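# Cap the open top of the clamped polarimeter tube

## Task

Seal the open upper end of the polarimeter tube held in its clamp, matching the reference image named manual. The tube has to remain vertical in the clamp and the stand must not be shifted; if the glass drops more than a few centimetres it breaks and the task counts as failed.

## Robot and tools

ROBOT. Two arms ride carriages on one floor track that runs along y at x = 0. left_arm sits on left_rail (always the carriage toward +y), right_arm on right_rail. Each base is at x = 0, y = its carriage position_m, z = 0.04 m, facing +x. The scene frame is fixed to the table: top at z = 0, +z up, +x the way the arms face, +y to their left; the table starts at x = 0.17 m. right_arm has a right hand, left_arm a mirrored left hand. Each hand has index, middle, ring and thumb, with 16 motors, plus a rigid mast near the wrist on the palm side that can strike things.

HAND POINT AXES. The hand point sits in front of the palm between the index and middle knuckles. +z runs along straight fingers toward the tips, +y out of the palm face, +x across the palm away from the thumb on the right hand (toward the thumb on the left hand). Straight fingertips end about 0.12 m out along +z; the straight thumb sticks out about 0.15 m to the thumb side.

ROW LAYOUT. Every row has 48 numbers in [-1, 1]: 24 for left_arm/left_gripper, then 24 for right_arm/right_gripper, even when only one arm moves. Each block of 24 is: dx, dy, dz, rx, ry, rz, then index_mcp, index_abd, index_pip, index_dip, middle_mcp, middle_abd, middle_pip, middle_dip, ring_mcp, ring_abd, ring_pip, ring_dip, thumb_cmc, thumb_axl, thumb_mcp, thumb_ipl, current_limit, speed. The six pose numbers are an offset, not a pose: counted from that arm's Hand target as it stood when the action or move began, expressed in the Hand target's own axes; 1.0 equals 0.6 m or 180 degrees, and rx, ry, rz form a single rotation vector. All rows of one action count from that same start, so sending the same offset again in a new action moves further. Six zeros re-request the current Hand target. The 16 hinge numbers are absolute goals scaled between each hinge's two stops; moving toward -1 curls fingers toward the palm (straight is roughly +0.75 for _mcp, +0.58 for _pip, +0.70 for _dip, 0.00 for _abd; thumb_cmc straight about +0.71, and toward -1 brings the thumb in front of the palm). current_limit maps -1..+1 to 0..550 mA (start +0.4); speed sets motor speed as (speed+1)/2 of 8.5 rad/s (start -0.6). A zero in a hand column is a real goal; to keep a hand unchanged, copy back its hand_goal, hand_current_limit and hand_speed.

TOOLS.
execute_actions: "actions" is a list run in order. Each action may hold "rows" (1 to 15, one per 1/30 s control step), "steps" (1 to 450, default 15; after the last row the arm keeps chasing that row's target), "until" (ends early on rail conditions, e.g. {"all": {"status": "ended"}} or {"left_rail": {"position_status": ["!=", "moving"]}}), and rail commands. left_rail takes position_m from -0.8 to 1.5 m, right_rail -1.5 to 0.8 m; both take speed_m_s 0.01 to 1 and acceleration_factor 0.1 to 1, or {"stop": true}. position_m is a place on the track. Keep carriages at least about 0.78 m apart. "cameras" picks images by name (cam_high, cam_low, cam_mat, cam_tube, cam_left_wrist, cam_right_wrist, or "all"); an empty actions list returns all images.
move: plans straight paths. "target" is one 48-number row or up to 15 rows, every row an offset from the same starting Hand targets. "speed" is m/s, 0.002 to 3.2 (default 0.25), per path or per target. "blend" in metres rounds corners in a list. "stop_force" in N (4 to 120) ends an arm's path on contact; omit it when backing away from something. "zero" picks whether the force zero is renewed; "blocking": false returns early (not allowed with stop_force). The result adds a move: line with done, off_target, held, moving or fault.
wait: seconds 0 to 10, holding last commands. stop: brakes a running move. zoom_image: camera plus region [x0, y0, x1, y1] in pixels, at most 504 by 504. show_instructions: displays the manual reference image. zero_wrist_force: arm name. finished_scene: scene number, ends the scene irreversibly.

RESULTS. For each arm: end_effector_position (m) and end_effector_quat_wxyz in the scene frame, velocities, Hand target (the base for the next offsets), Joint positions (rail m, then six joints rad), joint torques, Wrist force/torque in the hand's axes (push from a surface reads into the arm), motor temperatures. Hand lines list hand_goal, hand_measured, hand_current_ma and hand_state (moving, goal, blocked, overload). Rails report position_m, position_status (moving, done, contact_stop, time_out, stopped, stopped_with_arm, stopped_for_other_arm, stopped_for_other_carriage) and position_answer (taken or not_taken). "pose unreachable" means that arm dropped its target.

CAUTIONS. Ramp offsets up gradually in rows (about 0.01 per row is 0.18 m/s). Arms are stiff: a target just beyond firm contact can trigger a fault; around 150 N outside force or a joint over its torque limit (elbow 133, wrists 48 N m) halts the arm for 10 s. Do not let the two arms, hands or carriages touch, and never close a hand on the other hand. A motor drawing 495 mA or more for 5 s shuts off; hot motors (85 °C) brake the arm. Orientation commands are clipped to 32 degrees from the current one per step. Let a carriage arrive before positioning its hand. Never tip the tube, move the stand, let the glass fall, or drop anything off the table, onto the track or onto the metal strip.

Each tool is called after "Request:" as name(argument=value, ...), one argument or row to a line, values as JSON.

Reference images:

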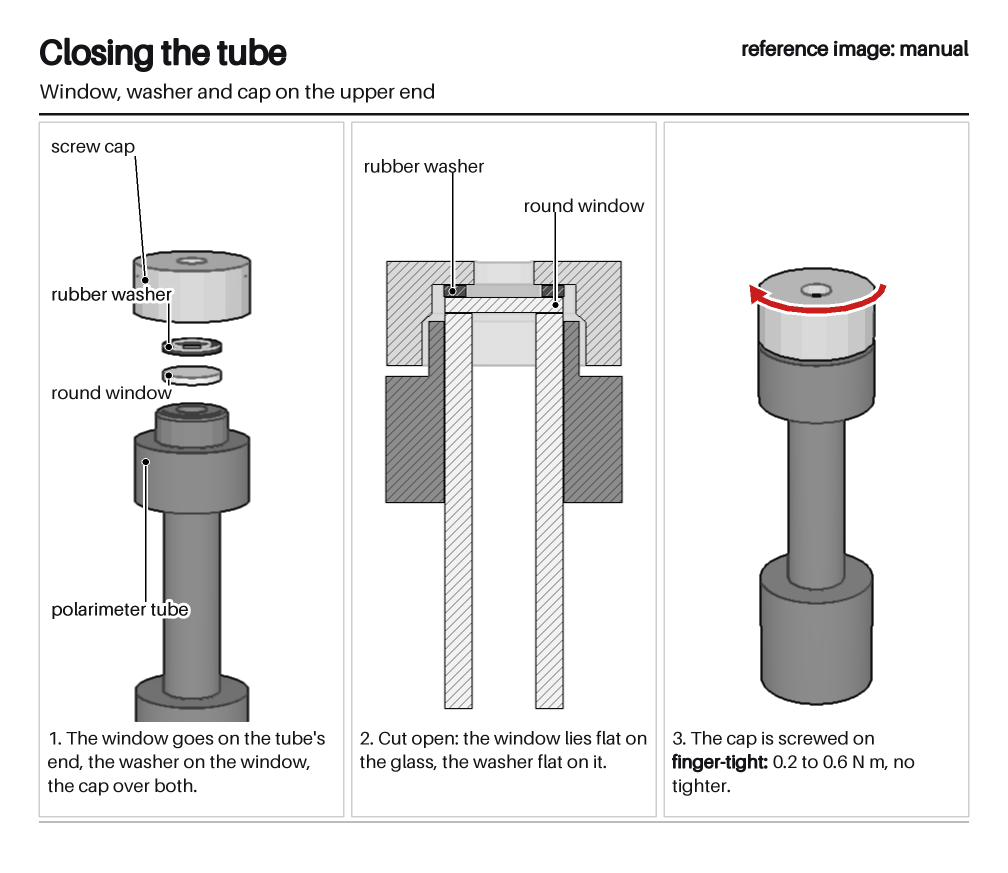

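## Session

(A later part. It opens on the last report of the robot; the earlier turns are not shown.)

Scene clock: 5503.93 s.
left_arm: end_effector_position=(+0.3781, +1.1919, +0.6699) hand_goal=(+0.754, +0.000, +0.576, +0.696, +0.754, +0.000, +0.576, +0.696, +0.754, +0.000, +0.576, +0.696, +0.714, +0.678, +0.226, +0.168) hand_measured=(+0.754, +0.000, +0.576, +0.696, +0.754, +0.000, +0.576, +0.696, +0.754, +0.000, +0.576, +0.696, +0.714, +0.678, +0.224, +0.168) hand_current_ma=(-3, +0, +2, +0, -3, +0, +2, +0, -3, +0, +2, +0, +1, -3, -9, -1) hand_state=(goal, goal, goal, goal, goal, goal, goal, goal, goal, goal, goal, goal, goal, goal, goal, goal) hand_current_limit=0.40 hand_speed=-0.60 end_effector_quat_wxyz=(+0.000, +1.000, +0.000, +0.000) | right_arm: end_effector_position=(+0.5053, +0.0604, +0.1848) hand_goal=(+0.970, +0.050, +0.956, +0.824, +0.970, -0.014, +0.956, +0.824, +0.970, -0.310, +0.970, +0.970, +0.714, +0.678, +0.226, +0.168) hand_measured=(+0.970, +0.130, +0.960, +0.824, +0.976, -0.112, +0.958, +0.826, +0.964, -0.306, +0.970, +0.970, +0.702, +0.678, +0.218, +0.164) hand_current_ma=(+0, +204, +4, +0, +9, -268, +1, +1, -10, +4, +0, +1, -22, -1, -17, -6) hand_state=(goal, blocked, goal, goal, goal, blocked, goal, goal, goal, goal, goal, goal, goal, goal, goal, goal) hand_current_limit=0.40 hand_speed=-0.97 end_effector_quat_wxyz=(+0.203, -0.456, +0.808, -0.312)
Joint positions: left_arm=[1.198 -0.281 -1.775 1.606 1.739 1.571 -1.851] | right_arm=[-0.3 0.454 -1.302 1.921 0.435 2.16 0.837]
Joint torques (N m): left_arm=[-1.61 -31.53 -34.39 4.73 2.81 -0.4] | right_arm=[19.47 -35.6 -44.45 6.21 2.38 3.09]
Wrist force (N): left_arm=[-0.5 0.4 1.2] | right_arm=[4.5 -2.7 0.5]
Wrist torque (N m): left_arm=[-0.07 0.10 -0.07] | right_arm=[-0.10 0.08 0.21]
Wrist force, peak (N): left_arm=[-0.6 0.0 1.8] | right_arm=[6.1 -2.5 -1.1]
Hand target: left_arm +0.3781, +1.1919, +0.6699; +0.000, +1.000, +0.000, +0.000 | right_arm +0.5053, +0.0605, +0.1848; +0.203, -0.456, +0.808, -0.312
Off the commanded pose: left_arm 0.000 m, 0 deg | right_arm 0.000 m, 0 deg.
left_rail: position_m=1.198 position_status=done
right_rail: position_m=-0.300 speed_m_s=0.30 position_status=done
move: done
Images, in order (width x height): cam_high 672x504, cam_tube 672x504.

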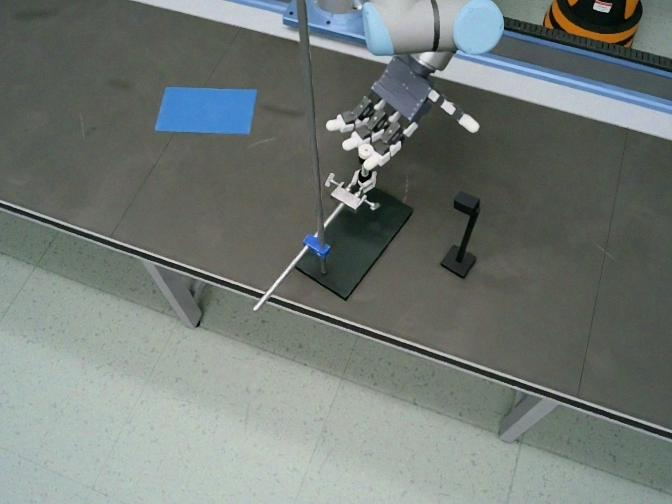

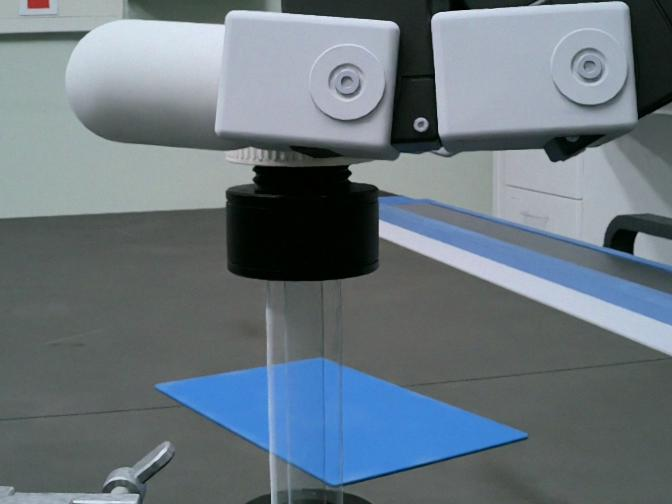

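Request:
move(
  target=[
    [0,0,0,0,0,0,0.754,0,0.576,0.696,0.754,0,0.576,0.696,0.754,0,0.576,0.696,0.714,0.678,0.226,0.168,0.4,-0.6,0.00164,-0.00092,-0.00097,0,0,0,0.97,0.05,0.956,0.823,0.97,-0.015,0.956,0.823,0.97,-0.31,0.97,0.97,0.714,0.678,0.226,0.168,0.4,-0.97],
    [0,0,0,0,0,0,0.754,0,0.576,0.696,0.754,0,0.576,0.696,0.754,0,0.576,0.696,0.714,0.678,0.226,0.168,0.4,-0.6,0.00164,-0.00092,-0.00097,0,0,0,0.97,0.23,0.956,0.823,0.97,-0.2,0.956,0.823,0.97,-0.31,0.97,0.97,0.714,0.678,0.226,0.168,0.4,-0.97],
    [0,0,0,0,0,0,0.754,0,0.576,0.696,0.754,0,0.576,0.696,0.754,0,0.576,0.696,0.714,0.678,0.226,0.168,0.4,-0.6,0.00125,-0.00667,-0.007,0,0,0,0.97,0.23,0.956,0.823,0.97,-0.2,0.956,0.823,0.97,-0.31,0.97,0.97,0.714,0.678,0.226,0.168,0.4,-0.97],
  ],
  speed=0.01,
  cameras=["cam_tube", "cam_high"],
)

Request:
zoom_image(
  camera="cam_tube",
  region=[200, 60, 400, 210],
)

Request:
zoom_image(
  camera="cam_high",
  region=[350, 136, 380, 166],
)

Scene clock: 5515.43 s.
left_arm: end_effector_position=(+0.3781, +1.1919, +0.6699) hand_goal=(+0.754, +0.000, +0.576, +0.696, +0.754, +0.000, +0.576, +0.696, +0.754, +0.000, +0.576, +0.696, +0.714, +0.678, +0.226, +0.168) hand_measured=(+0.754, +0.000, +0.576, +0.696, +0.754, +0.000, +0.576, +0.696, +0.754, +0.000, +0.576, +0.696, +0.714, +0.678, +0.224, +0.168) hand_current_ma=(-3, +0, +2, +0, -3, +0, +2, +0, -3, +0, +2, +0, +1, -3, -9, -1) hand_state=(goal, goal, goal, goal, goal, goal, goal, goal, goal, goal, goal, goal, goal, goal, goal, goal) hand_current_limit=0.40 hand_speed=-0.60 end_effector_quat_wxyz=(+0.000, +1.000, +0.000, +0.000) | right_arm: end_effector_position=(+0.5048, +0.0596, +0.1905) hand_goal=(+0.970, +0.230, +0.956, +0.824, +0.970, -0.200, +0.956, +0.824, +0.970, -0.310, +0.970, +0.970, +0.714, +0.678, +0.226, +0.168) hand_measured=(+0.962, +0.224, +0.956, +0.824, +0.962, -0.196, +0.954, +0.826, +0.964, -0.306, +0.970, +0.970, +0.702, +0.678, +0.218, +0.164) hand_current_ma=(-12, -5, +0, +0, -12, +3, -1, +1, -10, +4, +0, +1, -22, -1, -17, -6) hand_state=(goal, goal, goal, goal, goal, goal, goal, goal, goal, goal, goal, goal, goal, goal, goal, goal) hand_current_limit=0.40 hand_speed=-0.97 end_effector_quat_wxyz=(+0.203, -0.456, +0.808, -0.312)
Joint positions: left_arm=[1.198 -0.281 -1.775 1.606 1.739 1.571 -1.851] | right_arm=[-0.3 0.453 -1.309 1.918 0.444 2.16 0.836]
Joint torques (N m): left_arm=[-0.54 -30.33 -34.26 4.57 2.75 -0.35] | right_arm=[-7.66 -64.94 -43.73 7.11 -0.48 -1.32]
Wrist force (N): left_arm=[-0.2 0.2 1.5] | right_arm=[0.8 -1.4 0.6]
Wrist torque (N m): left_arm=[-0.14 0.06 -0.03] | right_arm=[-0.27 -0.16 -0.10]
Wrist force, peak (N): left_arm=[-0.9 -0.4 1.7] | right_arm=[4.5 -3.2 0.2]
Hand target: left_arm +0.3781, +1.1919, +0.6699; +0.000, +1.000, +0.000, +0.000 | right_arm +0.5048, +0.0596, +0.1905; +0.203, -0.456, +0.808, -0.312
Off the commanded pose: left_arm 0.000 m, 0 deg | right_arm 0.000 m, 0 deg.
left_rail: position_m=1.198 position_status=done
right_rail: position_m=-0.300 speed_m_s=0.30 position_status=done
move: done
Images, in order (width x height): cam_high 672x504, cam_tube 672x504.

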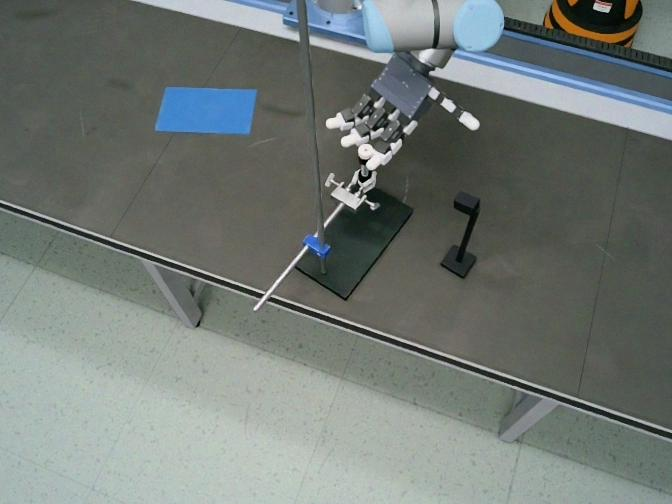

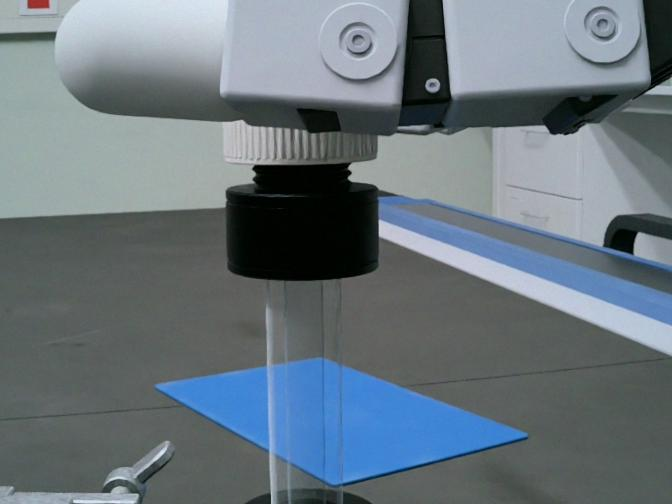

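Scaled by 2.520 from the camera's 672x504 image, which has a finer 960x720 frame.

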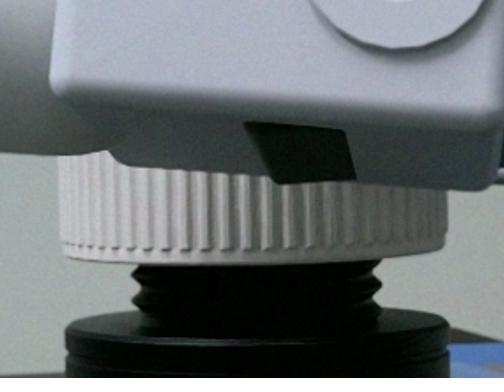

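Scaled by 16.800 from the camera's 672x504 image, which has a finer 960x720 frame.

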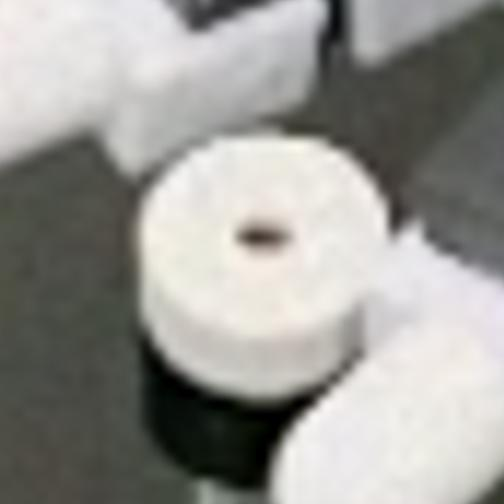

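Request:
move(
  target=[
    [0,0,0,0,0,0,0.754,0,0.576,0.696,0.754,0,0.576,0.696,0.754,0,0.576,0.696,0.714,0.678,0.226,0.168,0.4,-0.6,0.03322,-0.00255,0.000432,-0.001938,-0.030689,-0.032169,0.97,0.23,0.956,0.823,0.97,-0.2,0.956,0.823,0.97,-0.31,0.97,0.97,0.714,0.678,0.226,0.168,0.4,-0.97],
    [0,0,0,0,0,0,0.754,0,0.576,0.696,0.754,0,0.576,0.696,0.754,0,0.576,0.696,0.714,0.678,0.226,0.168,0.4,-0.6,0.06581,-0.008413,0.004061,-0.003876,-0.061378,-0.064338,0.97,0.23,0.956,0.823,0.97,-0.2,0.956,0.823,0.97,-0.31,0.97,0.97,0.714,0.678,0.226,0.168,0.4,-0.97],
    [0,0,0,0,0,0,0.754,0,0.576,0.696,0.754,0,0.576,0.696,0.754,0,0.576,0.696,0.714,0.678,0.226,0.168,0.4,-0.6,0.09714,-0.017475,0.010817,-0.005813,-0.092067,-0.096507,0.97,0.23,0.956,0.823,0.97,-0.2,0.956,0.823,0.97,-0.31,0.97,0.97,0.714,0.678,0.226,0.168,0.4,-0.97],
    [0,0,0,0,0,0,0.754,0,0.576,0.696,0.754,0,0.576,0.696,0.754,0,0.576,0.696,0.714,0.678,0.226,0.168,0.4,-0.6,0.1266,-0.029557,0.020568,-0.007751,-0.122756,-0.128676,0.97,0.23,0.956,0.823,0.97,-0.2,0.956,0.823,0.97,-0.31,0.97,0.97,0.714,0.678,0.226,0.168,0.4,-0.97],
    [0,0,0,0,0,0,0.754,0,0.576,0.696,0.754,0,0.576,0.696,0.754,0,0.576,0.696,0.714,0.678,0.226,0.168,0.4,-0.6,0.15361,-0.044426,0.033126,-0.009689,-0.153444,-0.160844,0.97,0.23,0.956,0.823,0.97,-0.2,0.956,0.823,0.97,-0.31,0.97,0.97,0.714,0.678,0.226,0.168,0.4,-0.97],
    [0,0,0,0,0,0,0.754,0,0.576,0.696,0.754,0,0.576,0.696,0.754,0,0.576,0.696,0.714,0.678,0.226,0.168,0.4,-0.6,0.17766,-0.061794,0.048246,-0.011627,-0.184133,-0.193013,0.97,0.23,0.956,0.823,0.97,-0.2,0.956,0.823,0.97,-0.31,0.97,0.97,0.714,0.678,0.226,0.168,0.4,-0.97],
    [0,0,0,0,0,0,0.754,0,0.576,0.696,0.754,0,0.576,0.696,0.754,0,0.576,0.696,0.714,0.678,0.226,0.168,0.4,-0.6,0.19826,-0.081322,0.065633,-0.013564,-0.214822,-0.225182,0.97,0.23,0.956,0.823,0.97,-0.2,0.956,0.823,0.97,-0.31,0.97,0.97,0.714,0.678,0.226,0.168,0.4,-0.97],
    [0,0,0,0,0,0,0.754,0,0.576,0.696,0.754,0,0.576,0.696,0.754,0,0.576,0.696,0.714,0.678,0.226,0.168,0.4,-0.6,0.21503,-0.102627,0.084949,-0.015502,-0.245511,-0.257351,0.97,0.23,0.956,0.823,0.97,-0.2,0.956,0.823,0.97,-0.31,0.97,0.97,0.714,0.678,0.226,0.168,0.4,-0.97],
    [0,0,0,0,0,0,0.754,0,0.576,0.696,0.754,0,0.576,0.696,0.754,0,0.576,0.696,0.714,0.678,0.226,0.168,0.4,-0.6,0.22763,-0.125298,0.105817,-0.01744,-0.2762,-0.28952,0.97,0.23,0.956,0.823,0.97,-0.2,0.956,0.823,0.97,-0.31,0.97,0.97,0.714,0.678,0.226,0.168,0.4,-0.97],
    [0,0,0,0,0,0,0.754,0,0.576,0.696,0.754,0,0.576,0.696,0.754,0,0.576,0.696,0.714,0.678,0.226,0.168,0.4,-0.6,0.23582,-0.148893,0.127832,-0.019378,-0.306889,-0.321689,0.97,0.23,0.956,0.823,0.97,-0.2,0.956,0.823,0.97,-0.31,0.97,0.97,0.714,0.678,0.226,0.168,0.4,-0.97],
    [0,0,0,0,0,0,0.754,0,0.576,0.696,0.754,0,0.576,0.696,0.754,0,0.576,0.696,0.714,0.678,0.226,0.168,0.4,-0.6,0.23944,-0.172952,0.150566,-0.021315,-0.337578,-0.353858,0.97,0.23,0.956,0.823,0.97,-0.2,0.956,0.823,0.97,-0.31,0.97,0.97,0.714,0.678,0.226,0.168,0.4,-0.97],
    [0,0,0,0,0,0,0.754,0,0.576,0.696,0.754,0,0.576,0.696,0.754,0,0.576,0.696,0.714,0.678,0.226,0.168,0.4,-0.6,0.23841,-0.197005,0.173574,-0.023253,-0.368267,-0.386027,0.97,0.23,0.956,0.823,0.97,-0.2,0.956,0.823,0.97,-0.31,0.97,0.97,0.714,0.678,0.226,0.168,0.4,-0.97],
    [0,0,0,0,0,0,0.754,0,0.576,0.696,0.754,0,0.576,0.696,0.754,0,0.576,0.696,0.714,0.678,0.226,0.168,0.4,-0.6,0.23277,-0.220588,0.196413,-0.025191,-0.398956,-0.418196,0.97,0.23,0.956,0.823,0.97,-0.2,0.956,0.823,0.97,-0.31,0.97,0.97,0.714,0.678,0.226,0.168,0.4,-0.97],
    [0,0,0,0,0,0,0.754,0,0.576,0.696,0.754,0,0.576,0.696,0.754,0,0.576,0.696,0.714,0.678,0.226,0.168,0.4,-0.6,0.22262,-0.243238,0.218633,-0.027129,-0.429645,-0.450365,0.97,0.23,0.956,0.823,0.97,-0.2,0.956,0.823,0.97,-0.31,0.97,0.97,0.714,0.678,0.226,0.168,0.4,-0.97],
    [0,0,0,0,0,0,0.754,0,0.576,0.696,0.754,0,0.576,0.696,0.754,0,0.576,0.696,0.714,0.678,0.226,0.168,0.4,-0.6,0.20815,-0.264516,0.239804,-0.029067,-0.460333,-0.482533,0.97,0.23,0.956,0.823,0.97,-0.2,0.956,0.823,0.97,-0.31,0.97,0.97,0.714,0.678,0.226,0.168,0.4,-0.97],
  ],
  speed=0.15,
  blend=0.006,
  cameras=["cam_tube", "cam_high"],
)

Request:
zoom_image(
  camera="cam_tube",
  region=[200, 60, 400, 210],
)

Request:
zoom_image(
  camera="cam_high",
  region=[350, 136, 380, 166],
)

Scene clock: 5546.37 s.
left_arm: end_effector_position=(+0.3781, +1.1919, +0.6699) hand_goal=(+0.754, +0.000, +0.576, +0.696, +0.754, +0.000, +0.576, +0.696, +0.754, +0.000, +0.576, +0.696, +0.714, +0.678, +0.226, +0.168) hand_measured=(+0.754, +0.000, +0.576, +0.696, +0.754, +0.000, +0.576, +0.696, +0.754, +0.000, +0.576, +0.696, +0.714, +0.678, +0.224, +0.168) hand_current_ma=(-3, +0, +2, +0, -3, +0, +2, +0, -3, +0, +2, +0, +1, -3, -9, -1) hand_state=(goal, goal, goal, goal, goal, goal, goal, goal, goal, goal, goal, goal, goal, goal, goal, goal) hand_current_limit=0.40 hand_speed=-0.60 end_effector_quat_wxyz=(+0.000, +1.000, +0.000, +0.000) | right_arm: end_effector_position=(+0.6273, -0.1560, +0.1906) hand_goal=(+0.970, +0.230, +0.956, +0.824, +0.970, -0.200, +0.956, +0.824, +0.970, -0.310, +0.970, +0.970, +0.714, +0.678, +0.226, +0.168) hand_measured=(+0.962, +0.224, +0.956, +0.824, +0.962, -0.196, +0.954, +0.826, +0.964, -0.306, +0.970, +0.970, +0.702, +0.678, +0.218, +0.164) hand_current_ma=(-13, -5, +0, +0, -12, +3, -1, +1, -10, +4, +0, +1, -22, -1, -17, -6) hand_state=(goal, goal, goal, goal, goal, goal, goal, goal, goal, goal, goal, goal, goal, goal, goal, goal) hand_current_limit=0.40 hand_speed=-0.97 end_effector_quat_wxyz=(-0.372, +0.928, -0.008, -0.020)
Joint positions: left_arm=[1.198 -0.281 -1.775 1.606 1.739 1.571 -1.851] | right_arm=[-0.3 -0.213 -1.049 1.716 1.143 0.84 -1.859]
Joint torques (N m): left_arm=[-0.72 -31.5 -34.35 4.64 2.75 -0.3] | right_arm=[15.87 -52.76 -39.87 9.52 0.9 -3.14]
Wrist force (N): left_arm=[-0.6 0.1 1.4] | right_arm=[0.7 -1.4 0.7]
Wrist torque (N m): left_arm=[-0.13 0.12 -0.07] | right_arm=[-0.29 -0.18 -0.06]
Wrist force, peak (N): left_arm=[-0.9 0.4 1.8] | right_arm=[1.3 -1.6 0.7]
Hand target: left_arm +0.3781, +1.1919, +0.6699; +0.000, +1.000, +0.000, +0.000 | right_arm +0.6273, -0.1560, +0.1906; -0.372, +0.928, -0.008, -0.020
Off the commanded pose: left_arm 0.000 m, 0 deg | right_arm 0.000 m, 0 deg.
left_rail: position_m=1.198 position_status=done
right_rail: position_m=-0.300 speed_m_s=0.30 position_status=done
move: done
Images, in order (width x height): cam_high 672x504, cam_tube 672x504.

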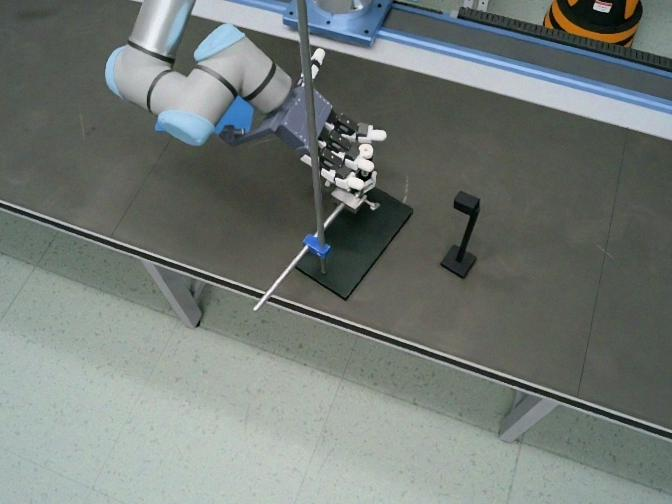

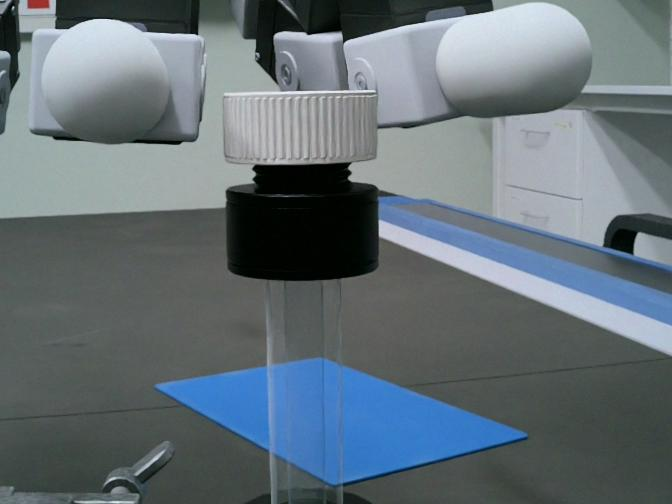

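Scaled by 2.520 from the camera's 672x504 image, which has a finer 960x720 frame.

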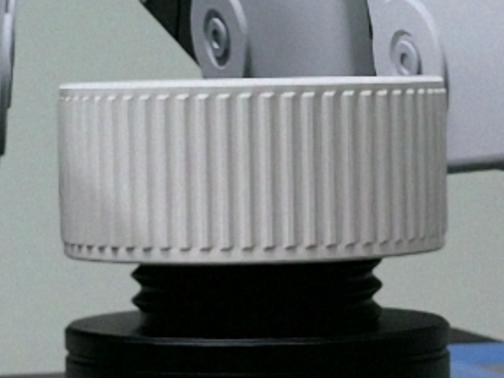

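Scaled by 16.800 from the camera's 672x504 image, which has a finer 960x720 frame.

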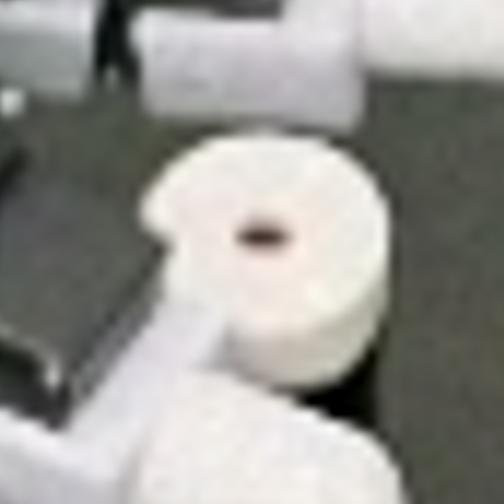

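Request:
move(
  target=[
    [0,0,0,0,0,0,0.754,0,0.576,0.696,0.754,0,0.576,0.696,0.754,0,0.576,0.696,0.714,0.678,0.226,0.168,0.4,-0.6,0.00117,-0.000275,0.000192,0,0,0,0.97,0.23,0.956,0.823,0.97,-0.2,0.956,0.823,0.97,-0.31,0.97,0.97,0.714,0.678,0.226,0.168,0.4,-0.97],
    [0,0,0,0,0,0,0.754,0,0.576,0.696,0.754,0,0.576,0.696,0.754,0,0.576,0.696,0.714,0.678,0.226,0.168,0.4,-0.6,0.00117,-0.000275,0.000192,0,0,0,0.97,0.06,0.956,0.823,0.97,-0.025,0.956,0.823,0.97,-0.31,0.97,0.97,0.714,0.678,0.226,0.168,0.4,-0.97],
  ],
  speed=0.02,
  cameras=[],
)

Request:
wait(
  seconds=0.7,
  cameras=["cam_tube", "cam_high"],
)

Request:
zoom_image(
  camera="cam_tube",
  region=[200, 60, 400, 210],
)

Scene clock: 5583.23 s.
left_arm: end_effector_position=(+0.3781, +1.1919, +0.6699) hand_goal=(+0.754, +0.000, +0.576, +0.696, +0.754, +0.000, +0.576, +0.696, +0.754, +0.000, +0.576, +0.696, +0.714, +0.678, +0.226, +0.168) hand_measured=(+0.754, +0.000, +0.576, +0.696, +0.754, +0.000, +0.576, +0.696, +0.754, +0.000, +0.576, +0.696, +0.714, +0.678, +0.224, +0.168) hand_current_ma=(-3, +0, +2, +0, -3, +0, +2, +0, -3, +0, +2, +0, +1, -3, -9, -1) hand_state=(goal, goal, goal, goal, goal, goal, goal, goal, goal, goal, goal, goal, goal, goal, goal, goal) hand_current_limit=0.40 hand_speed=-0.60 end_effector_quat_wxyz=(+0.000, +1.000, +0.000, +0.000) | right_arm: end_effector_position=(+0.6280, -0.1558, +0.1906) hand_goal=(+0.970, +0.060, +0.956, +0.824, +0.970, -0.024, +0.956, +0.824, +0.970, -0.310, +0.970, +0.970, +0.714, +0.678, +0.226, +0.168) hand_measured=(+0.962, +0.140, +0.956, +0.824, +0.962, -0.108, +0.954, +0.826, +0.964, -0.306, +0.970, +0.970, +0.702, +0.678, +0.218, +0.164) hand_current_ma=(-13, +51, +0, +0, -12, -47, -1, +1, -10, +4, +0, +1, -22, -1, -17, -6) hand_state=(goal, moving, goal, goal, goal, moving, goal, goal, goal, goal, goal, goal, goal, goal, goal, goal) hand_current_limit=0.40 hand_speed=-0.97 end_effector_quat_wxyz=(-0.372, +0.928, -0.008, -0.020)
Joint positions: left_arm=[1.198 -0.281 -1.775 1.606 1.739 1.571 -1.851] | right_arm=[-0.3 -0.212 -1.048 1.715 1.144 0.84 -1.859]
Joint torques (N m): left_arm=[-1.15 -30.97 -34 4.71 2.76 -0.26] | right_arm=[16.88 -51.24 -39.76 8.89 -4.17 2.83]
Wrist force (N): left_arm=[-0.6 -0.1 1.1] | right_arm=[0.5 -1.4 0.5]
Wrist torque (N m): left_arm=[-0.13 0.10 -0.06] | right_arm=[-0.26 -0.13 -0.15]
Wrist force, peak (N): left_arm=[-1.2 0.1 1.4] | right_arm=[1.1 -1.8 1.1]
Hand target: left_arm +0.3781, +1.1919, +0.6699; +0.000, +1.000, +0.000, +0.000 | right_arm +0.6280, -0.1558, +0.1906; -0.372, +0.928, -0.008, -0.020
Off the commanded pose: left_arm 0.000 m, 0 deg | right_arm 0.000 m, 0 deg.
left_rail: position_m=1.198 position_status=done
right_rail: position_m=-0.300 speed_m_s=0.30 position_status=done
move: done
No camera images: "cameras" was empty.

Scene clock: 5583.93 s.
left_arm: end_effector_position=(+0.3781, +1.1919, +0.6699) hand_goal=(+0.754, +0.000, +0.576, +0.696, +0.754, +0.000, +0.576, +0.696, +0.754, +0.000, +0.576, +0.696, +0.714, +0.678, +0.226, +0.168) hand_measured=(+0.754, +0.000, +0.576, +0.696, +0.754, +0.000, +0.576, +0.696, +0.754, +0.000, +0.576, +0.696, +0.714, +0.678, +0.224, +0.168) hand_current_ma=(-3, +0, +2, +0, -3, +0, +2, +0, -3, +0, +2, +0, +1, -3, -9, -1) hand_state=(goal, goal, goal, goal, goal, goal, goal, goal, goal, goal, goal, goal, goal, goal, goal, goal) hand_current_limit=0.40 hand_speed=-0.60 end_effector_quat_wxyz=(+0.000, +1.000, +0.000, +0.000) | right_arm: end_effector_position=(+0.6280, -0.1558, +0.1906) hand_goal=(+0.970, +0.060, +0.956, +0.824, +0.970, -0.024, +0.956, +0.824, +0.970, -0.310, +0.970, +0.970, +0.714, +0.678, +0.226, +0.168) hand_measured=(+0.962, +0.136, +0.954, +0.824, +0.962, -0.102, +0.954, +0.826, +0.964, -0.306, +0.970, +0.970, +0.702, +0.678, +0.218, +0.164) hand_current_ma=(-13, +196, -1, +0, -12, -201, -1, +1, -10, +4, +0, +1, -22, -1, -17, -6) hand_state=(goal, blocked, goal, goal, goal, blocked, goal, goal, goal, goal, goal, goal, goal, goal, goal, goal) hand_current_limit=0.40 hand_speed=-0.97 end_effector_quat_wxyz=(-0.372, +0.928, -0.008, -0.020)
Joint positions: left_arm=[1.198 -0.281 -1.775 1.606 1.739 1.571 -1.851] | right_arm=[-0.3 -0.212 -1.048 1.715 1.144 0.84 -1.859]
Joint torques (N m): left_arm=[-1.68 -31.59 -34.25 4.68 2.84 -0.38] | right_arm=[16.35 -51.95 -39.32 8.99 -4 3.14]
Wrist force (N): left_arm=[-0.6 -0.2 1.0] | right_arm=[0.8 -1.2 0.5]
Wrist torque (N m): left_arm=[-0.15 0.11 -0.06] | right_arm=[-0.22 -0.13 -0.11]
Wrist force, peak (N): left_arm=[-0.8 -0.1 1.4] | right_arm=[1.0 -1.9 0.8]
Hand target: left_arm +0.3781, +1.1919, +0.6699; +0.000, +1.000, +0.000, +0.000 | right_arm +0.6280, -0.1558, +0.1906; -0.372, +0.928, -0.008, -0.020
Off the commanded pose: left_arm 0.000 m, 0 deg | right_arm 0.000 m, 0 deg.
left_rail: position_m=1.198 position_status=done
right_rail: position_m=-0.300 speed_m_s=0.30 position_status=done
wait: 0.70 s
Images, in order (width x height): cam_high 672x504, cam_tube 672x504.

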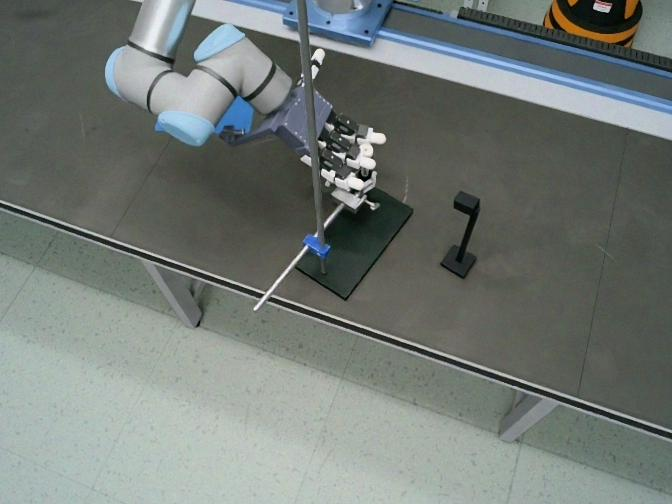

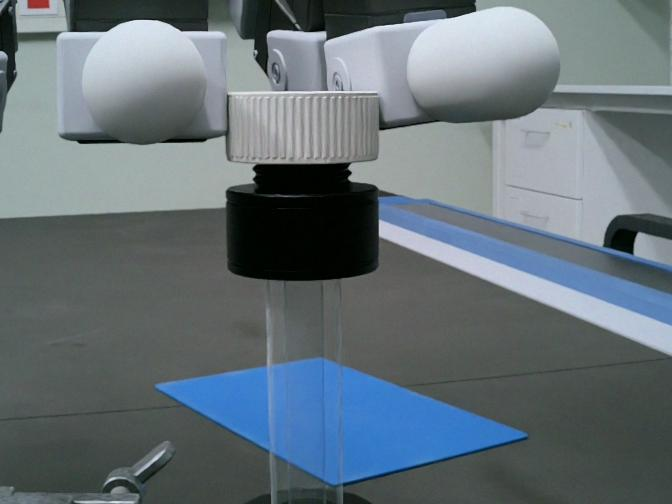

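Scaled by 2.520 from the camera's 672x504 image, which has a finer 960x720 frame.

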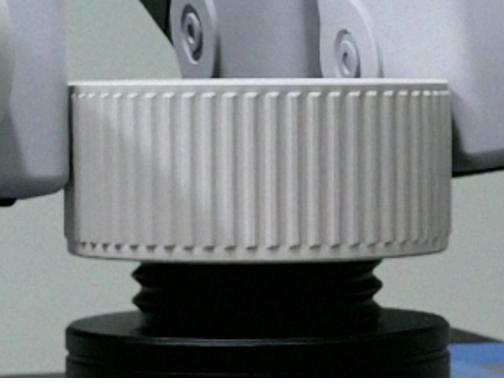

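Request:
move(
  target=[
    [0,0,0,0,0,0,0.754,0,0.576,0.696,0.754,0,0.576,0.696,0.754,0,0.576,0.696,0.714,0.678,0.226,0.168,0.4,-0.6,-0.03312,0.00043,0.00401,0.001938,0.030689,0.032169,0.97,0.06,0.956,0.823,0.97,-0.025,0.956,0.823,0.97,-0.31,0.97,0.97,0.714,0.678,0.226,0.168,0.4,-0.97],
    [0,0,0,0,0,0,0.754,0,0.576,0.696,0.754,0,0.576,0.696,0.754,0,0.576,0.696,0.714,0.678,0.226,0.168,0.4,-0.6,-0.06566,-0.00363,0.00994,0.003876,0.061378,0.064338,0.97,0.06,0.956,0.823,0.97,-0.025,0.956,0.823,0.97,-0.31,0.97,0.97,0.714,0.678,0.226,0.168,0.4,-0.97],
    [0,0,0,0,0,0,0.754,0,0.576,0.696,0.754,0,0.576,0.696,0.754,0,0.576,0.696,0.714,0.678,0.226,0.168,0.4,-0.6,-0.0969,-0.01096,0.01893,0.005813,0.092067,0.096507,0.97,0.06,0.956,0.823,0.97,-0.025,0.956,0.823,0.97,-0.31,0.97,0.97,0.714,0.678,0.226,0.168,0.4,-0.97],
    [0,0,0,0,0,0,0.754,0,0.576,0.696,0.754,0,0.576,0.696,0.754,0,0.576,0.696,0.714,0.678,0.226,0.168,0.4,-0.6,-0.12624,-0.02142,0.03077,0.007751,0.122756,0.128676,0.97,0.06,0.956,0.823,0.97,-0.025,0.956,0.823,0.97,-0.31,0.97,0.97,0.714,0.678,0.226,0.168,0.4,-0.97],
    [0,0,0,0,0,0,0.754,0,0.576,0.696,0.754,0,0.576,0.696,0.754,0,0.576,0.696,0.714,0.678,0.226,0.168,0.4,-0.6,-0.15312,-0.03478,0.04525,0.009689,0.153444,0.160844,0.97,0.06,0.956,0.823,0.97,-0.025,0.956,0.823,0.97,-0.31,0.97,0.97,0.714,0.678,0.226,0.168,0.4,-0.97],
    [0,0,0,0,0,0,0.754,0,0.576,0.696,0.754,0,0.576,0.696,0.754,0,0.576,0.696,0.714,0.678,0.226,0.168,0.4,-0.6,-0.177,-0.05081,0.06209,0.011627,0.184133,0.193013,0.97,0.06,0.956,0.823,0.97,-0.025,0.956,0.823,0.97,-0.31,0.97,0.97,0.714,0.678,0.226,0.168,0.4,-0.97],
    [0,0,0,0,0,0,0.754,0,0.576,0.696,0.754,0,0.576,0.696,0.754,0,0.576,0.696,0.714,0.678,0.226,0.168,0.4,-0.6,-0.19742,-0.06917,0.08095,0.013564,0.214822,0.225182,0.97,0.06,0.956,0.823,0.97,-0.025,0.956,0.823,0.97,-0.31,0.97,0.97,0.714,0.678,0.226,0.168,0.4,-0.97],
    [0,0,0,0,0,0,0.754,0,0.576,0.696,0.754,0,0.576,0.696,0.754,0,0.576,0.696,0.714,0.678,0.226,0.168,0.4,-0.6,-0.21399,-0.08953,0.10147,0.015502,0.245511,0.257351,0.97,0.06,0.956,0.823,0.97,-0.025,0.956,0.823,0.97,-0.31,0.97,0.97,0.714,0.678,0.226,0.168,0.4,-0.97],
    [0,0,0,0,0,0,0.754,0,0.576,0.696,0.754,0,0.576,0.696,0.754,0,0.576,0.696,0.714,0.678,0.226,0.168,0.4,-0.6,-0.22638,-0.11147,0.12326,0.01744,0.2762,0.28952,0.97,0.06,0.956,0.823,0.97,-0.025,0.956,0.823,0.97,-0.31,0.97,0.97,0.714,0.678,0.226,0.168,0.4,-0.97],
    [0,0,0,0,0,0,0.754,0,0.576,0.696,0.754,0,0.576,0.696,0.754,0,0.576,0.696,0.714,0.678,0.226,0.168,0.4,-0.6,-0.23435,-0.13456,0.14588,0.019378,0.306889,0.321689,0.97,0.06,0.956,0.823,0.97,-0.025,0.956,0.823,0.97,-0.31,0.97,0.97,0.714,0.678,0.226,0.168,0.4,-0.97],
    [0,0,0,0,0,0,0.754,0,0.576,0.696,0.754,0,0.576,0.696,0.754,0,0.576,0.696,0.714,0.678,0.226,0.168,0.4,-0.6,-0.23774,-0.15837,0.16891,0.021315,0.337578,0.353858,0.97,0.06,0.956,0.823,0.97,-0.025,0.956,0.823,0.97,-0.31,0.97,0.97,0.714,0.678,0.226,0.168,0.4,-0.97],
    [0,0,0,0,0,0,0.754,0,0.576,0.696,0.754,0,0.576,0.696,0.754,0,0.576,0.696,0.714,0.678,0.226,0.168,0.4,-0.6,-0.23649,-0.18243,0.19188,0.023253,0.368267,0.386027,0.97,0.06,0.956,0.823,0.97,-0.025,0.956,0.823,0.97,-0.31,0.97,0.97,0.714,0.678,0.226,0.168,0.4,-0.97],
    [0,0,0,0,0,0,0.754,0,0.576,0.696,0.754,0,0.576,0.696,0.754,0,0.576,0.696,0.714,0.678,0.226,0.168,0.4,-0.6,-0.23063,-0.20625,0.21437,0.025191,0.398956,0.418196,0.97,0.06,0.956,0.823,0.97,-0.025,0.956,0.823,0.97,-0.31,0.97,0.97,0.714,0.678,0.226,0.168,0.4,-0.97],
    [0,0,0,0,0,0,0.754,0,0.576,0.696,0.754,0,0.576,0.696,0.754,0,0.576,0.696,0.714,0.678,0.226,0.168,0.4,-0.6,-0.22027,-0.2294,0.23593,0.027129,0.429645,0.450365,0.97,0.06,0.956,0.823,0.97,-0.025,0.956,0.823,0.97,-0.31,0.97,0.97,0.714,0.678,0.226,0.168,0.4,-0.97],
    [0,0,0,0,0,0,0.754,0,0.576,0.696,0.754,0,0.576,0.696,0.754,0,0.576,0.696,0.714,0.678,0.226,0.168,0.4,-0.6,-0.20561,-0.2514,0.25613,0.029067,0.460333,0.482533,0.97,0.06,0.956,0.823,0.97,-0.025,0.956,0.823,0.97,-0.31,0.97,0.97,0.714,0.678,0.226,0.168,0.4,-0.97],
  ],
  speed=0.13,
  blend=0.006,
  cameras=["cam_tube", "cam_high"],
)

Request:
zoom_image(
  camera="cam_tube",
  region=[200, 60, 400, 210],
)

Request:
zoom_image(
  camera="cam_high",
  region=[350, 136, 380, 166],
)

Scene clock: 5620.17 s.
left_arm: end_effector_position=(+0.3781, +1.1919, +0.6699) hand_goal=(+0.754, +0.000, +0.576, +0.696, +0.754, +0.000, +0.576, +0.696, +0.754, +0.000, +0.576, +0.696, +0.714, +0.678, +0.226, +0.168) hand_measured=(+0.754, +0.000, +0.576, +0.696, +0.754, +0.000, +0.576, +0.696, +0.754, +0.000, +0.576, +0.696, +0.714, +0.678, +0.224, +0.168) hand_current_ma=(-3, +0, +2, +0, -3, +0, +2, +0, -3, +0, +2, +0, +1, -3, -9, -1) hand_state=(goal, goal, goal, goal, goal, goal, goal, goal, goal, goal, goal, goal, goal, goal, goal, goal) hand_current_limit=0.40 hand_speed=-0.60 end_effector_quat_wxyz=(+0.000, +1.000, +0.000, +0.000) | right_arm: end_effector_position=(+0.5043, +0.0593, +0.1888) hand_goal=(+0.970, +0.060, +0.956, +0.824, +0.970, -0.024, +0.956, +0.824, +0.970, -0.310, +0.970, +0.970, +0.714, +0.678, +0.226, +0.168) hand_measured=(+0.960, +0.134, +0.952, +0.824, +0.964, -0.102, +0.954, +0.826, +0.964, -0.306, +0.970, +0.970, +0.702, +0.678, +0.218, +0.164) hand_current_ma=(-19, +185, -4, +0, -8, -200, -2, +1, -10, +4, +0, +1, -22, -1, -17, -6) hand_state=(goal, blocked, goal, goal, goal, blocked, goal, goal, goal, goal, goal, goal, goal, goal, goal, goal) hand_current_limit=0.40 hand_speed=-0.97 end_effector_quat_wxyz=(+0.203, -0.456, +0.808, -0.312)
Joint positions: left_arm=[1.198 -0.281 -1.775 1.606 1.739 1.571 -1.851] | right_arm=[-0.3 0.453 -1.308 1.92 0.441 2.16 0.836]
Joint torques (N m): left_arm=[-0.82 -31.02 -34.33 4.63 2.67 -0.31] | right_arm=[16.55 -34.91 -43.09 7.29 3.15 2.84]
Wrist force (N): left_arm=[-0.5 0.1 1.2] | right_arm=[0.5 -2.1 0.6]
Wrist torque (N m): left_arm=[-0.11 0.09 -0.06] | right_arm=[-0.23 -0.14 -0.26]
Wrist force, peak (N): left_arm=[-0.6 -0.2 1.8] | right_arm=[2.4 -2.2 0.6]
Hand target: left_arm +0.3781, +1.1919, +0.6699; +0.000, +1.000, +0.000, +0.000 | right_arm +0.5043, +0.0593, +0.1888; +0.203, -0.456, +0.808, -0.312
Off the commanded pose: left_arm 0.000 m, 0 deg | right_arm 0.000 m, 0 deg.
left_rail: position_m=1.198 position_status=done
right_rail: position_m=-0.300 speed_m_s=0.30 position_status=done
move: done
Images, in order (width x height): cam_high 672x504, cam_tube 672x504.

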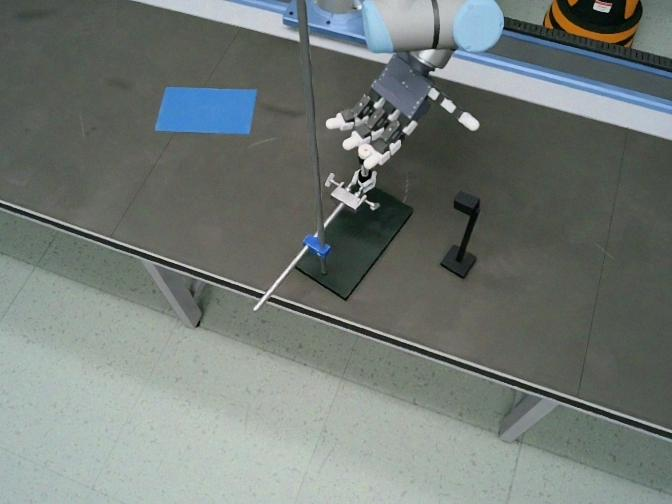

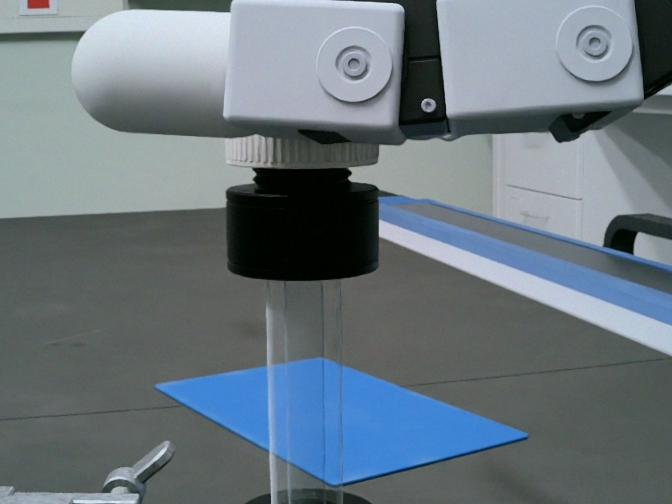

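Scaled by 2.520 from the camera's 672x504 image, which has a finer 960x720 frame.

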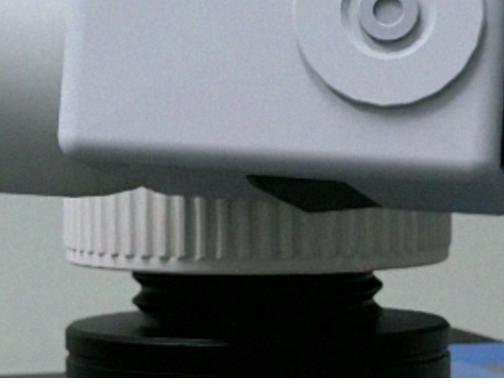

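Scaled by 16.800 from the camera's 672x504 image, which has a finer 960x720 frame.

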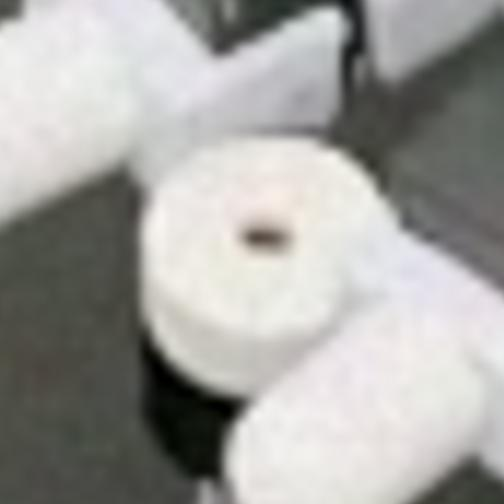

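Request:
move(
  target=[
    [0,0,0,0,0,0,0.754,0,0.576,0.696,0.754,0,0.576,0.696,0.754,0,0.576,0.696,0.714,0.678,0.226,0.168,0.4,-0.6,0,0,0,0,0,0,0.97,0.23,0.956,0.823,0.97,-0.2,0.956,0.823,0.97,-0.31,0.97,0.97,0.714,0.678,0.226,0.168,0.4,-0.97],
    [0,0,0,0,0,0,0.754,0,0.576,0.696,0.754,0,0.576,0.696,0.754,0,0.576,0.696,0.714,0.678,0.226,0.168,0.4,-0.6,-0.000145,-0.0023,-0.002413,0,0,0,0.97,0.23,0.956,0.823,0.97,-0.2,0.956,0.823,0.97,-0.31,0.97,0.97,0.714,0.678,0.226,0.168,0.4,-0.97],
    [0,0,0,0,0,0,0.754,0,0.576,0.696,0.754,0,0.576,0.696,0.754,0,0.576,0.696,0.714,0.678,0.226,0.168,0.4,-0.6,0.06562,-0.01079,0.00173,-0.003876,-0.061378,-0.064338,0.97,0.23,0.956,0.823,0.97,-0.2,0.956,0.823,0.97,-0.31,0.97,0.97,0.714,0.678,0.226,0.168,0.4,-0.97],
    [0,0,0,0,0,0,0.754,0,0.576,0.696,0.754,0,0.576,0.696,0.754,0,0.576,0.696,0.714,0.678,0.226,0.168,0.4,-0.6,0.12636,-0.032,0.0183,-0.007751,-0.122756,-0.128676,0.97,0.23,0.956,0.823,0.97,-0.2,0.956,0.823,0.97,-0.31,0.97,0.97,0.714,0.678,0.226,0.168,0.4,-0.97],
    [0,0,0,0,0,0,0.754,0,0.576,0.696,0.754,0,0.576,0.696,0.754,0,0.576,0.696,0.714,0.678,0.226,0.168,0.4,-0.6,0.17731,-0.06428,0.04603,-0.011627,-0.184133,-0.193013,0.97,0.23,0.956,0.823,0.97,-0.2,0.956,0.823,0.97,-0.31,0.97,0.97,0.714,0.678,0.226,0.168,0.4,-0.97],
    [0,0,0,0,0,0,0.754,0,0.576,0.696,0.754,0,0.576,0.696,0.754,0,0.576,0.696,0.714,0.678,0.226,0.168,0.4,-0.6,0.21458,-0.10515,0.08276,-0.015502,-0.245511,-0.257351,0.97,0.23,0.956,0.823,0.97,-0.2,0.956,0.823,0.97,-0.31,0.97,0.97,0.714,0.678,0.226,0.168,0.4,-0.97],
    [0,0,0,0,0,0,0.754,0,0.576,0.696,0.754,0,0.576,0.696,0.754,0,0.576,0.696,0.714,0.678,0.226,0.168,0.4,-0.6,0.23526,-0.15142,0.12566,-0.019378,-0.306889,-0.321689,0.97,0.23,0.956,0.823,0.97,-0.2,0.956,0.823,0.97,-0.31,0.97,0.97,0.714,0.678,0.226,0.168,0.4,-0.97],
    [0,0,0,0,0,0,0.754,0,0.576,0.696,0.754,0,0.576,0.696,0.754,0,0.576,0.696,0.714,0.678,0.226,0.168,0.4,-0.6,0.23774,-0.19951,0.17139,-0.023253,-0.368267,-0.386027,0.97,0.23,0.956,0.823,0.97,-0.2,0.956,0.823,0.97,-0.31,0.97,0.97,0.714,0.678,0.226,0.168,0.4,-0.97],
    [0,0,0,0,0,0,0.754,0,0.576,0.696,0.754,0,0.576,0.696,0.754,0,0.576,0.696,0.714,0.678,0.226,0.168,0.4,-0.6,0.22184,-0.24571,0.21642,-0.027129,-0.429645,-0.450365,0.97,0.23,0.956,0.823,0.97,-0.2,0.956,0.823,0.97,-0.31,0.97,0.97,0.714,0.678,0.226,0.168,0.4,-0.97],
    [0,0,0,0,0,0,0.754,0,0.576,0.696,0.754,0,0.576,0.696,0.754,0,0.576,0.696,0.714,0.678,0.226,0.168,0.4,-0.6,0.20734,-0.26696,0.23757,-0.029067,-0.460333,-0.482533,0.97,0.23,0.956,0.823,0.97,-0.2,0.956,0.823,0.97,-0.31,0.97,0.97,0.714,0.678,0.226,0.168,0.4,-0.97],
    [0,0,0,0,0,0,0.754,0,0.576,0.696,0.754,0,0.576,0.696,0.754,0,0.576,0.696,0.714,0.678,0.226,0.168,0.4,-0.6,0.20743,-0.26546,0.23914,-0.029067,-0.460333,-0.482533,0.97,0.23,0.956,0.823,0.97,-0.2,0.956,0.823,0.97,-0.31,0.97,0.97,0.714,0.678,0.226,0.168,0.4,-0.97],
  ],
  speed=[0.02, 0.02, 0.18, 0.18, 0.18, 0.18, 0.18, 0.18, 0.18, 0.18, 0.03],
  blend=[0, 0.001, 0.008, 0.008, 0.008, 0.008, 0.008, 0.008, 0.008, 0.001, 0],
  cameras=["cam_tube", "cam_high"],
)

Request:
zoom_image(
  camera="cam_tube",
  region=[200, 60, 400, 210],
)

Request:
zoom_image(
  camera="cam_high",
  region=[350, 136, 380, 166],
)

Scene clock: 5662.27 s.
left_arm: end_effector_position=(+0.3781, +1.1919, +0.6699) hand_goal=(+0.754, +0.000, +0.576, +0.696, +0.754, +0.000, +0.576, +0.696, +0.754, +0.000, +0.576, +0.696, +0.714, +0.678, +0.226, +0.168) hand_measured=(+0.754, +0.000, +0.576, +0.696, +0.754, +0.000, +0.576, +0.696, +0.754, +0.000, +0.576, +0.696, +0.714, +0.678, +0.224, +0.168) hand_current_ma=(-3, +0, +2, +0, -3, +0, +2, +0, -3, +0, +2, +0, +1, -3, -9, -1) hand_state=(goal, goal, goal, goal, goal, goal, goal, goal, goal, goal, goal, goal, goal, goal, goal, goal) hand_current_limit=0.40 hand_speed=-0.60 end_effector_quat_wxyz=(+0.000, +1.000, +0.000, +0.000) | right_arm: end_effector_position=(+0.6272, -0.1559, +0.1896) hand_goal=(+0.970, +0.230, +0.956, +0.824, +0.970, -0.200, +0.956, +0.824, +0.970, -0.310, +0.970, +0.970, +0.714, +0.678, +0.226, +0.168) hand_measured=(+0.960, +0.224, +0.952, +0.824, +0.962, -0.196, +0.954, +0.826, +0.964, -0.306, +0.970, +0.970, +0.702, +0.678, +0.218, +0.164) hand_current_ma=(-19, -5, -4, +0, -12, +3, -2, +1, -10, +4, +0, +1, -22, -1, -17, -6) hand_state=(goal, goal, goal, goal, goal, goal, goal, goal, goal, goal, goal, goal, goal, goal, goal, goal) hand_current_limit=0.40 hand_speed=-0.97 end_effector_quat_wxyz=(-0.372, +0.928, -0.008, -0.020)
Joint positions: left_arm=[1.198 -0.281 -1.775 1.606 1.739 1.571 -1.851] | right_arm=[-0.3 -0.213 -1.048 1.717 1.141 0.84 -1.859]
Joint torques (N m): left_arm=[-1.57 -31.13 -34.35 4.9 2.78 -0.35] | right_arm=[14.84 -51.29 -40.12 9.12 1.1 -3.84]
Wrist force (N): left_arm=[-0.7 0.1 0.9] | right_arm=[0.7 -1.4 0.4]
Wrist torque (N m): left_arm=[-0.09 0.11 -0.07] | right_arm=[-0.27 -0.17 -0.07]
Wrist force, peak (N): left_arm=[-0.9 0.0 1.7] | right_arm=[0.8 -2.3 0.9]
Hand target: left_arm +0.3781, +1.1919, +0.6699; +0.000, +1.000, +0.000, +0.000 | right_arm +0.6272, -0.1559, +0.1896; -0.372, +0.928, -0.008, -0.020
Off the commanded pose: left_arm 0.000 m, 0 deg | right_arm 0.000 m, 0 deg.
left_rail: position_m=1.198 position_status=done
right_rail: position_m=-0.300 speed_m_s=0.30 position_status=done
move: done; blend cut to 0.0007 m at target 10
Images, in order (width x height): cam_high 672x504, cam_tube 672x504.

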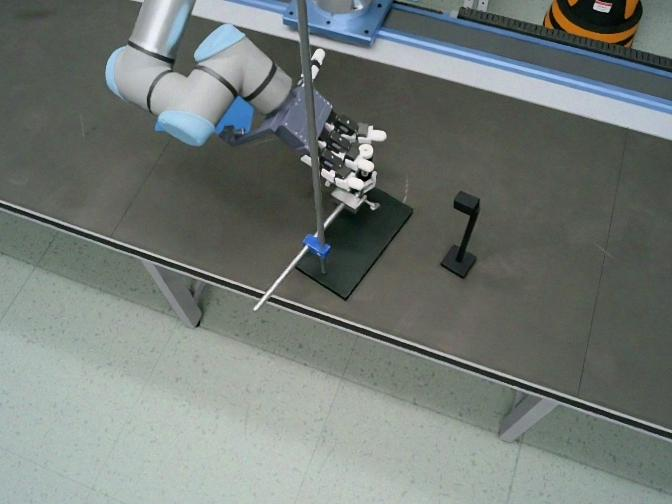

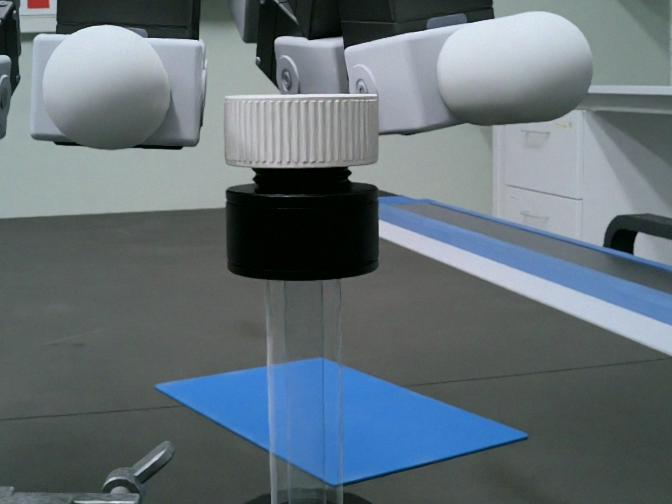

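Scaled by 2.520 from the camera's 672x504 image, which has a finer 960x720 frame.

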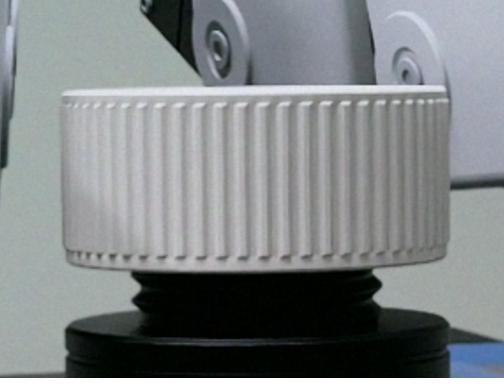

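Scaled by 16.800 from the camera's 672x504 image, which has a finer 960x720 frame.

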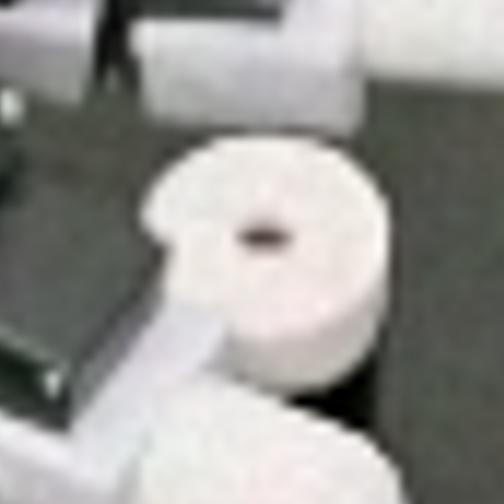

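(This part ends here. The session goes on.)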